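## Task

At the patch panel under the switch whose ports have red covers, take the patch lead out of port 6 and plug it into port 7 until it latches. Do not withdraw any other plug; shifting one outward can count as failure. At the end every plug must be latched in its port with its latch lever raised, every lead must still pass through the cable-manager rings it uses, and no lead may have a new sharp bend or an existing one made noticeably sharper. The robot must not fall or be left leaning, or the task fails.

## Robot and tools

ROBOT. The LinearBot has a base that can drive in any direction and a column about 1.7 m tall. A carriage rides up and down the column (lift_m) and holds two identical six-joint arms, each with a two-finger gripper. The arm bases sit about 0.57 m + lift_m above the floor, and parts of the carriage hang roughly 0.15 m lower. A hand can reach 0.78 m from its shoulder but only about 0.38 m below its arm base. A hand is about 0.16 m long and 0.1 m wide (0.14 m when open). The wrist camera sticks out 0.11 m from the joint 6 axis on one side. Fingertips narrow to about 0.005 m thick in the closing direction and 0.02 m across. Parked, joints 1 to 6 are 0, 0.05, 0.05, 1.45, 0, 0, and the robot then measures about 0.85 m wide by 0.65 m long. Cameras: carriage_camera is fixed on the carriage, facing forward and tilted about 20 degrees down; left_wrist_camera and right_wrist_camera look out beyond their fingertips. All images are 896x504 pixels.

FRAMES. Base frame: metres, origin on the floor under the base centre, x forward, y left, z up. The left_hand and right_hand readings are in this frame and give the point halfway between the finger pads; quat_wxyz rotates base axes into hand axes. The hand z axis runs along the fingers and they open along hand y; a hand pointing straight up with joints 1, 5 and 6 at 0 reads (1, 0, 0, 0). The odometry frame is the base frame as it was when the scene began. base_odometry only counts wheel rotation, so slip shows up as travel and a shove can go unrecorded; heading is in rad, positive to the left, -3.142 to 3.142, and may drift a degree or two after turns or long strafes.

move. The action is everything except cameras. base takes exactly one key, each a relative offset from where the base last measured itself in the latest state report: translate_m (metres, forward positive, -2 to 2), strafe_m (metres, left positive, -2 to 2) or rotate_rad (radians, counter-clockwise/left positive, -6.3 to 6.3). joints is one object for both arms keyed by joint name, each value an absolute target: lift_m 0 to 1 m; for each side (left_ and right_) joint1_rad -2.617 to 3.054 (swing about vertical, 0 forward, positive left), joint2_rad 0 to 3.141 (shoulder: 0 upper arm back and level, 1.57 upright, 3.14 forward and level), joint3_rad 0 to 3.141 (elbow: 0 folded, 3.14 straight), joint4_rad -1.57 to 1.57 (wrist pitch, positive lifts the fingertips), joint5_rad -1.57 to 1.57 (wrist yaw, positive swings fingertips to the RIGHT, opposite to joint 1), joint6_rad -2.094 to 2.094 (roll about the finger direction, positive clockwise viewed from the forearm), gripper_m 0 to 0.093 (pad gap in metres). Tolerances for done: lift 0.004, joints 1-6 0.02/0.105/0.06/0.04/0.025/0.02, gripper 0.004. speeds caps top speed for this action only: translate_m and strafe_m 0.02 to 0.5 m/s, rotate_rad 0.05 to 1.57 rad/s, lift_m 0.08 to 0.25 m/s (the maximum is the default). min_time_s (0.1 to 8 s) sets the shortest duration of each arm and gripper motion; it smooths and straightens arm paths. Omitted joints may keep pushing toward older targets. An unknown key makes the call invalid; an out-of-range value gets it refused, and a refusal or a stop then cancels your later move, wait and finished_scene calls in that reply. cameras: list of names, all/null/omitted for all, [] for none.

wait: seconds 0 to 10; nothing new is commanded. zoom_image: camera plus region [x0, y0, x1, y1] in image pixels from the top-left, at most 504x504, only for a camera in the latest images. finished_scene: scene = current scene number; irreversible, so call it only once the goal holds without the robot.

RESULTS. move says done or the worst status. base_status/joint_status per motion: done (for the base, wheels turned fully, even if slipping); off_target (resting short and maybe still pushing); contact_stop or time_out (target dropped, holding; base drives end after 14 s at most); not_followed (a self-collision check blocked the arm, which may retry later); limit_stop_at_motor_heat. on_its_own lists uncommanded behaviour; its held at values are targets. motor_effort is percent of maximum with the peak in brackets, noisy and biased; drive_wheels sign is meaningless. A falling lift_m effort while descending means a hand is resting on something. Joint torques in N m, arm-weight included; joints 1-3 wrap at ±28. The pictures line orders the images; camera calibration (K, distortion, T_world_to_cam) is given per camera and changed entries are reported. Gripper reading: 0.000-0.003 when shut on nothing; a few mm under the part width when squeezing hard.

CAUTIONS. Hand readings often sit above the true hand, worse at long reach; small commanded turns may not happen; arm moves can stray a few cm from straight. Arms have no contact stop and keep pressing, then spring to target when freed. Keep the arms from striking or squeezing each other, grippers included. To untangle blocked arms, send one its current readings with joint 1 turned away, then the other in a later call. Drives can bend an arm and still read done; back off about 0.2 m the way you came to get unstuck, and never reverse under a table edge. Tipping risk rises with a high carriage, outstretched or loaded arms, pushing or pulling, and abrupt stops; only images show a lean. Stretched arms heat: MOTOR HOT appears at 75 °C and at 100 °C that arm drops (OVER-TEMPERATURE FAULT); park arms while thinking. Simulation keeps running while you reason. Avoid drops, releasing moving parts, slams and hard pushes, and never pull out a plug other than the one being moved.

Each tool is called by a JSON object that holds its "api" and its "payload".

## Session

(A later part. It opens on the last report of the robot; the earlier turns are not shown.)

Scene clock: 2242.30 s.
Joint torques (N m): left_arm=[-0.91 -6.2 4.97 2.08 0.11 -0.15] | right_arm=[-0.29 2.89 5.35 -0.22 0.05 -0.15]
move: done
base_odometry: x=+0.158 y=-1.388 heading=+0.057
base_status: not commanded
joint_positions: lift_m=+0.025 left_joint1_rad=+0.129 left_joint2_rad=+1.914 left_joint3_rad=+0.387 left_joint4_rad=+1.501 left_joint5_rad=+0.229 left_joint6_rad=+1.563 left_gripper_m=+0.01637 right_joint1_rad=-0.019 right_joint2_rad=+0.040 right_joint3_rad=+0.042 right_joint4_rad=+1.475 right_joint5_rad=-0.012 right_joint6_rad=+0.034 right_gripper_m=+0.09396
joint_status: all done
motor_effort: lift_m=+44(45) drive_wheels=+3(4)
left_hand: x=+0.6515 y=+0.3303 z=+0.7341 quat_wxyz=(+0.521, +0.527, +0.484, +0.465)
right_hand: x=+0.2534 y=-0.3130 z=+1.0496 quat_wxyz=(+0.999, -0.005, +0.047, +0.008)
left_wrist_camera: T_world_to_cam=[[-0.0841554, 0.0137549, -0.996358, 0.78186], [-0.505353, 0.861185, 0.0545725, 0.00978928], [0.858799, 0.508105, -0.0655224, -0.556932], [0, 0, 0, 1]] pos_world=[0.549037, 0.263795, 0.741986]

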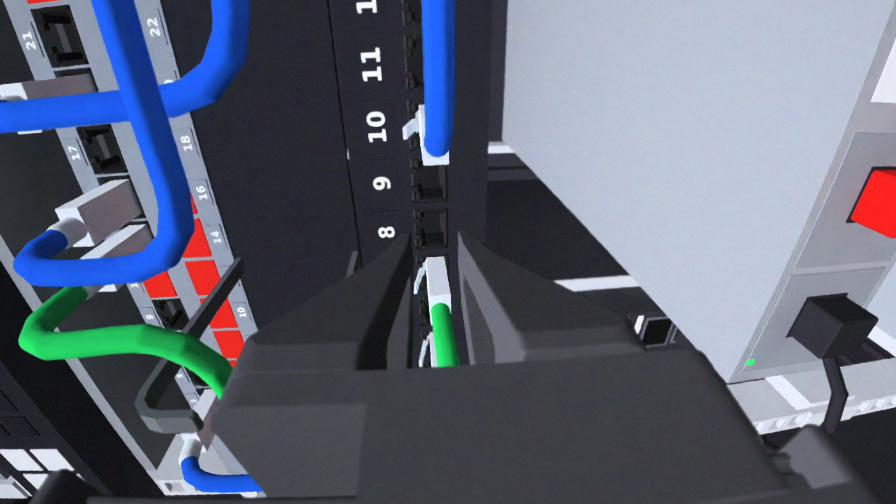

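{"api": "move", "payload": {"base": {"translate_m": -0.06}, "speeds": {"translate_m": 0.05}, "cameras": ["left_wrist_camera", "carriage_camera"]}}

{"api": "zoom_image", "payload": {"camera": "left_wrist_camera", "region": [360, 140, 520, 320]}}

Scene clock: 2256.20 s.
Joint torques (N m): left_arm=[-0.68 -6.19 4.96 2.07 0.11 -0.15] | right_arm=[-0.1 2.89 5.18 -0.21 0.04 -0.12]
move: done
base_odometry: x=+0.098 y=-1.392 heading=+0.057
base_status: done
joint_positions: lift_m=+0.025 left_joint1_rad=+0.128 left_joint2_rad=+1.914 left_joint3_rad=+0.387 left_joint4_rad=+1.501 left_joint5_rad=+0.229 left_joint6_rad=+1.563 left_gripper_m=+0.01637 right_joint1_rad=-0.019 right_joint2_rad=+0.040 right_joint3_rad=+0.042 right_joint4_rad=+1.475 right_joint5_rad=-0.012 right_joint6_rad=+0.034 right_gripper_m=+0.09396
joint_status: not commanded
motor_effort: lift_m=+44(44) drive_wheels=-12(13)
left_hand: x=+0.6515 y=+0.3293 z=+0.7341 quat_wxyz=(+0.521, +0.528, +0.483, +0.464)
right_hand: x=+0.2534 y=-0.3130 z=+1.0496 quat_wxyz=(+0.999, -0.005, +0.047, +0.008)
pictures: carriage_camera, left_wrist_camera
carriage_camera: T_world_to_cam=[[-0.031539, -0.999314, -0.0194245, 0.0228323], [-0.335851, 0.0288998, -0.941472, 1.03168], [0.941387, -0.0231694, -0.336532, 0.204081], [0, 0, 0, 1]] pos_world=[0.155091, -0.00227023, 1.04042]
left_wrist_camera: T_world_to_cam=[[-0.0841223, 0.0139768, -0.996357, 0.781774], [-0.503072, 0.86252, 0.0545736, 0.00860427], [0.860141, 0.50583, -0.0655258, -0.556586], [0, 0, 0, 1]] pos_world=[0.548836, 0.26319, 0.741986]

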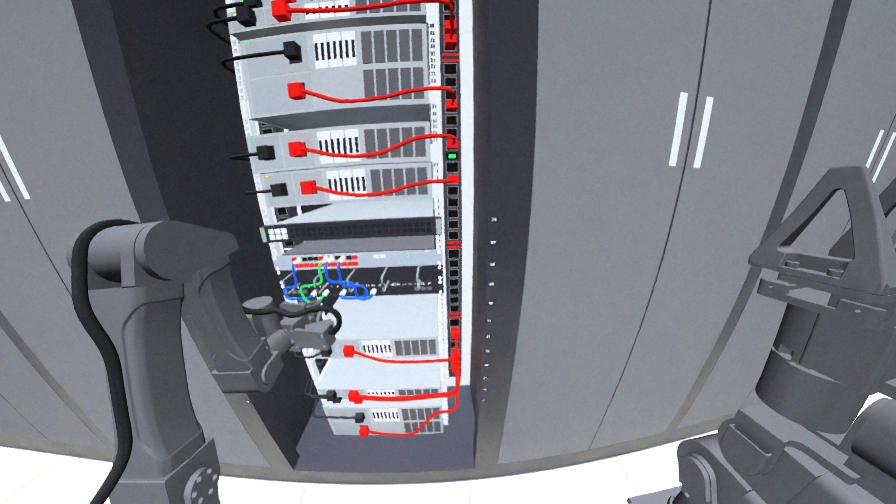

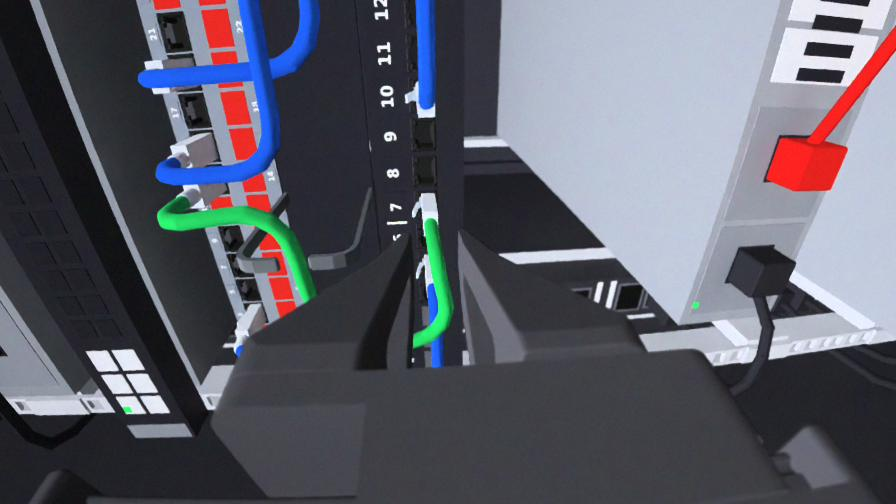

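Scaled by 2.800 (camera's finer frame: 1280x720).

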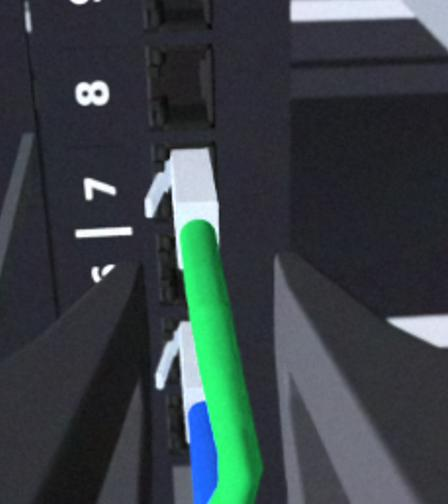

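{"api": "move", "payload": {"base": {"translate_m": -0.09}, "speeds": {"translate_m": 0.08}, "cameras": ["left_wrist_camera"]}}

{"api": "zoom_image", "payload": {"camera": "left_wrist_camera", "region": [320, 100, 560, 360]}}

Scene clock: 2272.23 s.
Joint torques (N m): left_arm=[-0.69 -6.2 4.93 2.05 0.1 -0.14] | right_arm=[-0.23 2.95 5.46 -0.2 0 -0.15]
move: done
base_odometry: x=+0.008 y=-1.397 heading=+0.057
base_status: done
joint_positions: lift_m=+0.025 left_joint1_rad=+0.127 left_joint2_rad=+1.914 left_joint3_rad=+0.387 left_joint4_rad=+1.501 left_joint5_rad=+0.229 left_joint6_rad=+1.563 left_gripper_m=+0.01637 right_joint1_rad=-0.019 right_joint2_rad=+0.040 right_joint3_rad=+0.042 right_joint4_rad=+1.473 right_joint5_rad=-0.012 right_joint6_rad=+0.034 right_gripper_m=+0.09396
joint_status: not commanded
motor_effort: lift_m=+44(45) drive_wheels=-2(18)
left_hand: x=+0.6515 y=+0.3292 z=+0.7341 quat_wxyz=(+0.522, +0.528, +0.483, +0.464)
right_hand: x=+0.2540 y=-0.3130 z=+1.0495 quat_wxyz=(+0.999, -0.005, +0.048, +0.008)
left_wrist_camera: T_world_to_cam=[[-0.0841156, 0.0140069, -0.996358, 0.781766], [-0.50276, 0.862701, 0.0545725, 0.00855959], [0.860323, 0.50552, -0.0655246, -0.556504], [0, 0, 0, 1]] pos_world=[0.548836, 0.262989, 0.741986]

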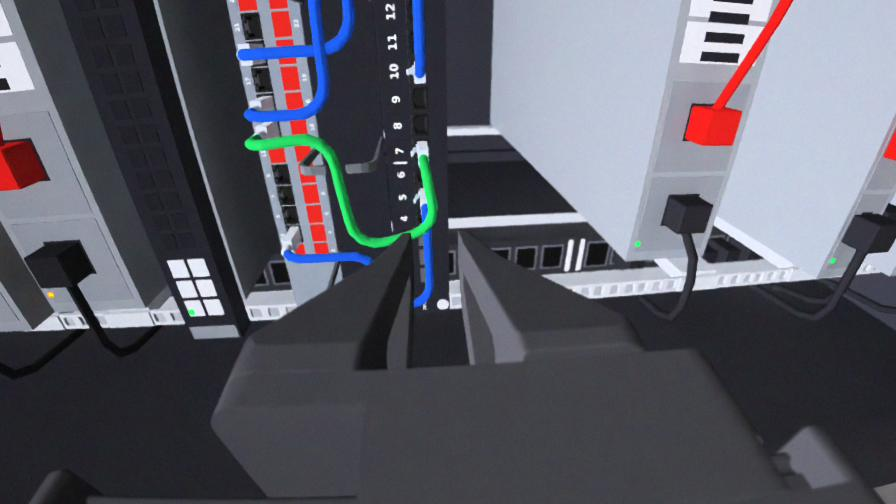

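Scaled by 1.938 (camera's finer frame: 1280x720).

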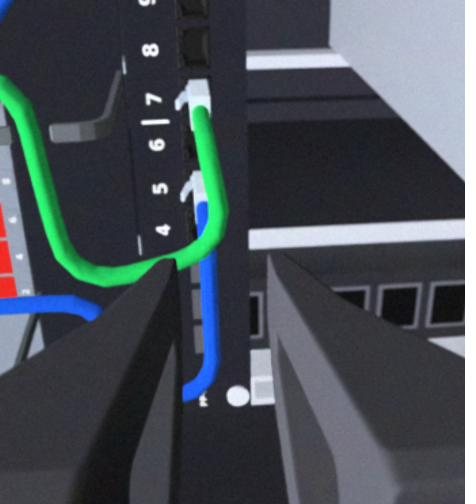

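{"api": "move", "payload": {"joints": {"left_joint1_rad": 0.0, "left_joint2_rad": 1.1, "left_joint3_rad": 0.365, "left_joint4_rad": 0.735, "left_joint5_rad": 0.0, "left_joint6_rad": 0.0, "left_gripper_m": 0.06, "lift_m": 0.04}, "min_time_s": 2.0, "cameras": ["left_wrist_camera"]}}

{"api": "zoom_image", "payload": {"camera": "left_wrist_camera", "region": [300, 100, 620, 360]}}

Scene clock: 2294.03 s.
Joint torques (N m): left_arm=[-0.69 -3.26 6.22 2 -0.15 -0.28] | right_arm=[-0.14 2.85 5.38 -0.16 -0.02 -0.11]
move: done
base_odometry: x=+0.008 y=-1.397 heading=+0.057
base_status: not commanded
joint_positions: lift_m=+0.040 left_joint1_rad=+0.009 left_joint2_rad=+1.116 left_joint3_rad=+0.374 left_joint4_rad=+0.737 left_joint5_rad=+0.011 left_joint6_rad=+0.014 left_gripper_m=+0.05985 right_joint1_rad=-0.019 right_joint2_rad=+0.040 right_joint3_rad=+0.042 right_joint4_rad=+1.473 right_joint5_rad=-0.012 right_joint6_rad=+0.034 right_gripper_m=+0.09396
joint_status: all done
motor_effort: lift_m=+43(51) drive_wheels=-1(3)
left_hand: x=+0.6001 y=+0.3159 z=+0.8630 quat_wxyz=(+0.705, +0.006, +0.709, +0.004)
right_hand: x=+0.2540 y=-0.3130 z=+1.0642 quat_wxyz=(+0.999, -0.005, +0.048, +0.008)
left_wrist_camera: T_world_to_cam=[[-0.0626479, -0.997488, -0.0330583, 0.381423], [-0.593455, 0.0638628, -0.80233, 1.03341], [0.802425, -0.0306456, -0.595965, 0.164744], [0, 0, 0, 1]] pos_world=[0.504985, 0.319517, 0.93993]

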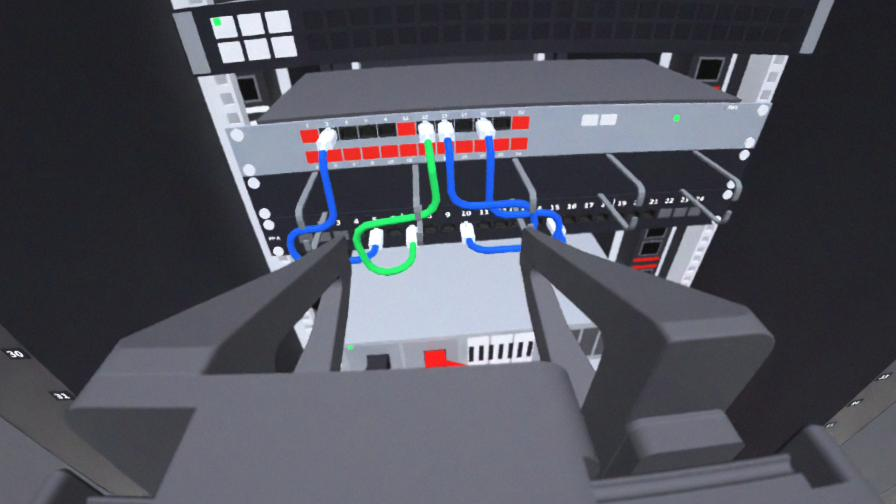

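Scaled by 1.575 (camera's finer frame: 1280x720).

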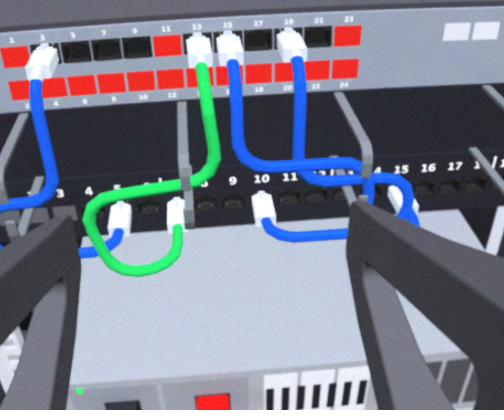

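{"api": "zoom_image", "payload": {"camera": "left_wrist_camera", "region": [340, 190, 490, 290]}}

{"api": "zoom_image", "payload": {"camera": "left_wrist_camera", "region": [360, 200, 440, 260]}}

Scaled by 3.360 (camera's finer frame: 1280x720).

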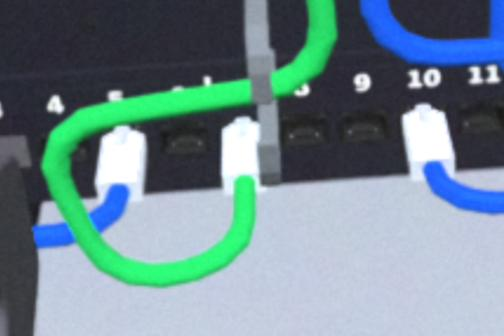

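Scaled by 6.300 (camera's finer frame: 1280x720).

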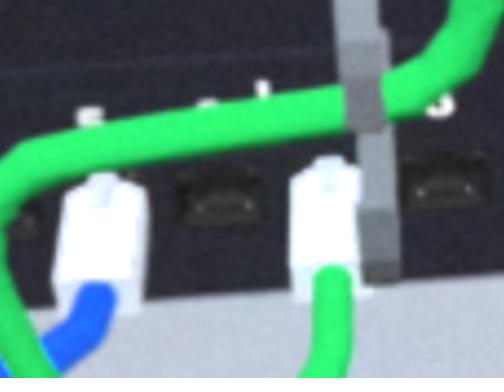

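{"api": "finished_scene", "payload": {"scene": 2}}

The scene is finished: the task was done.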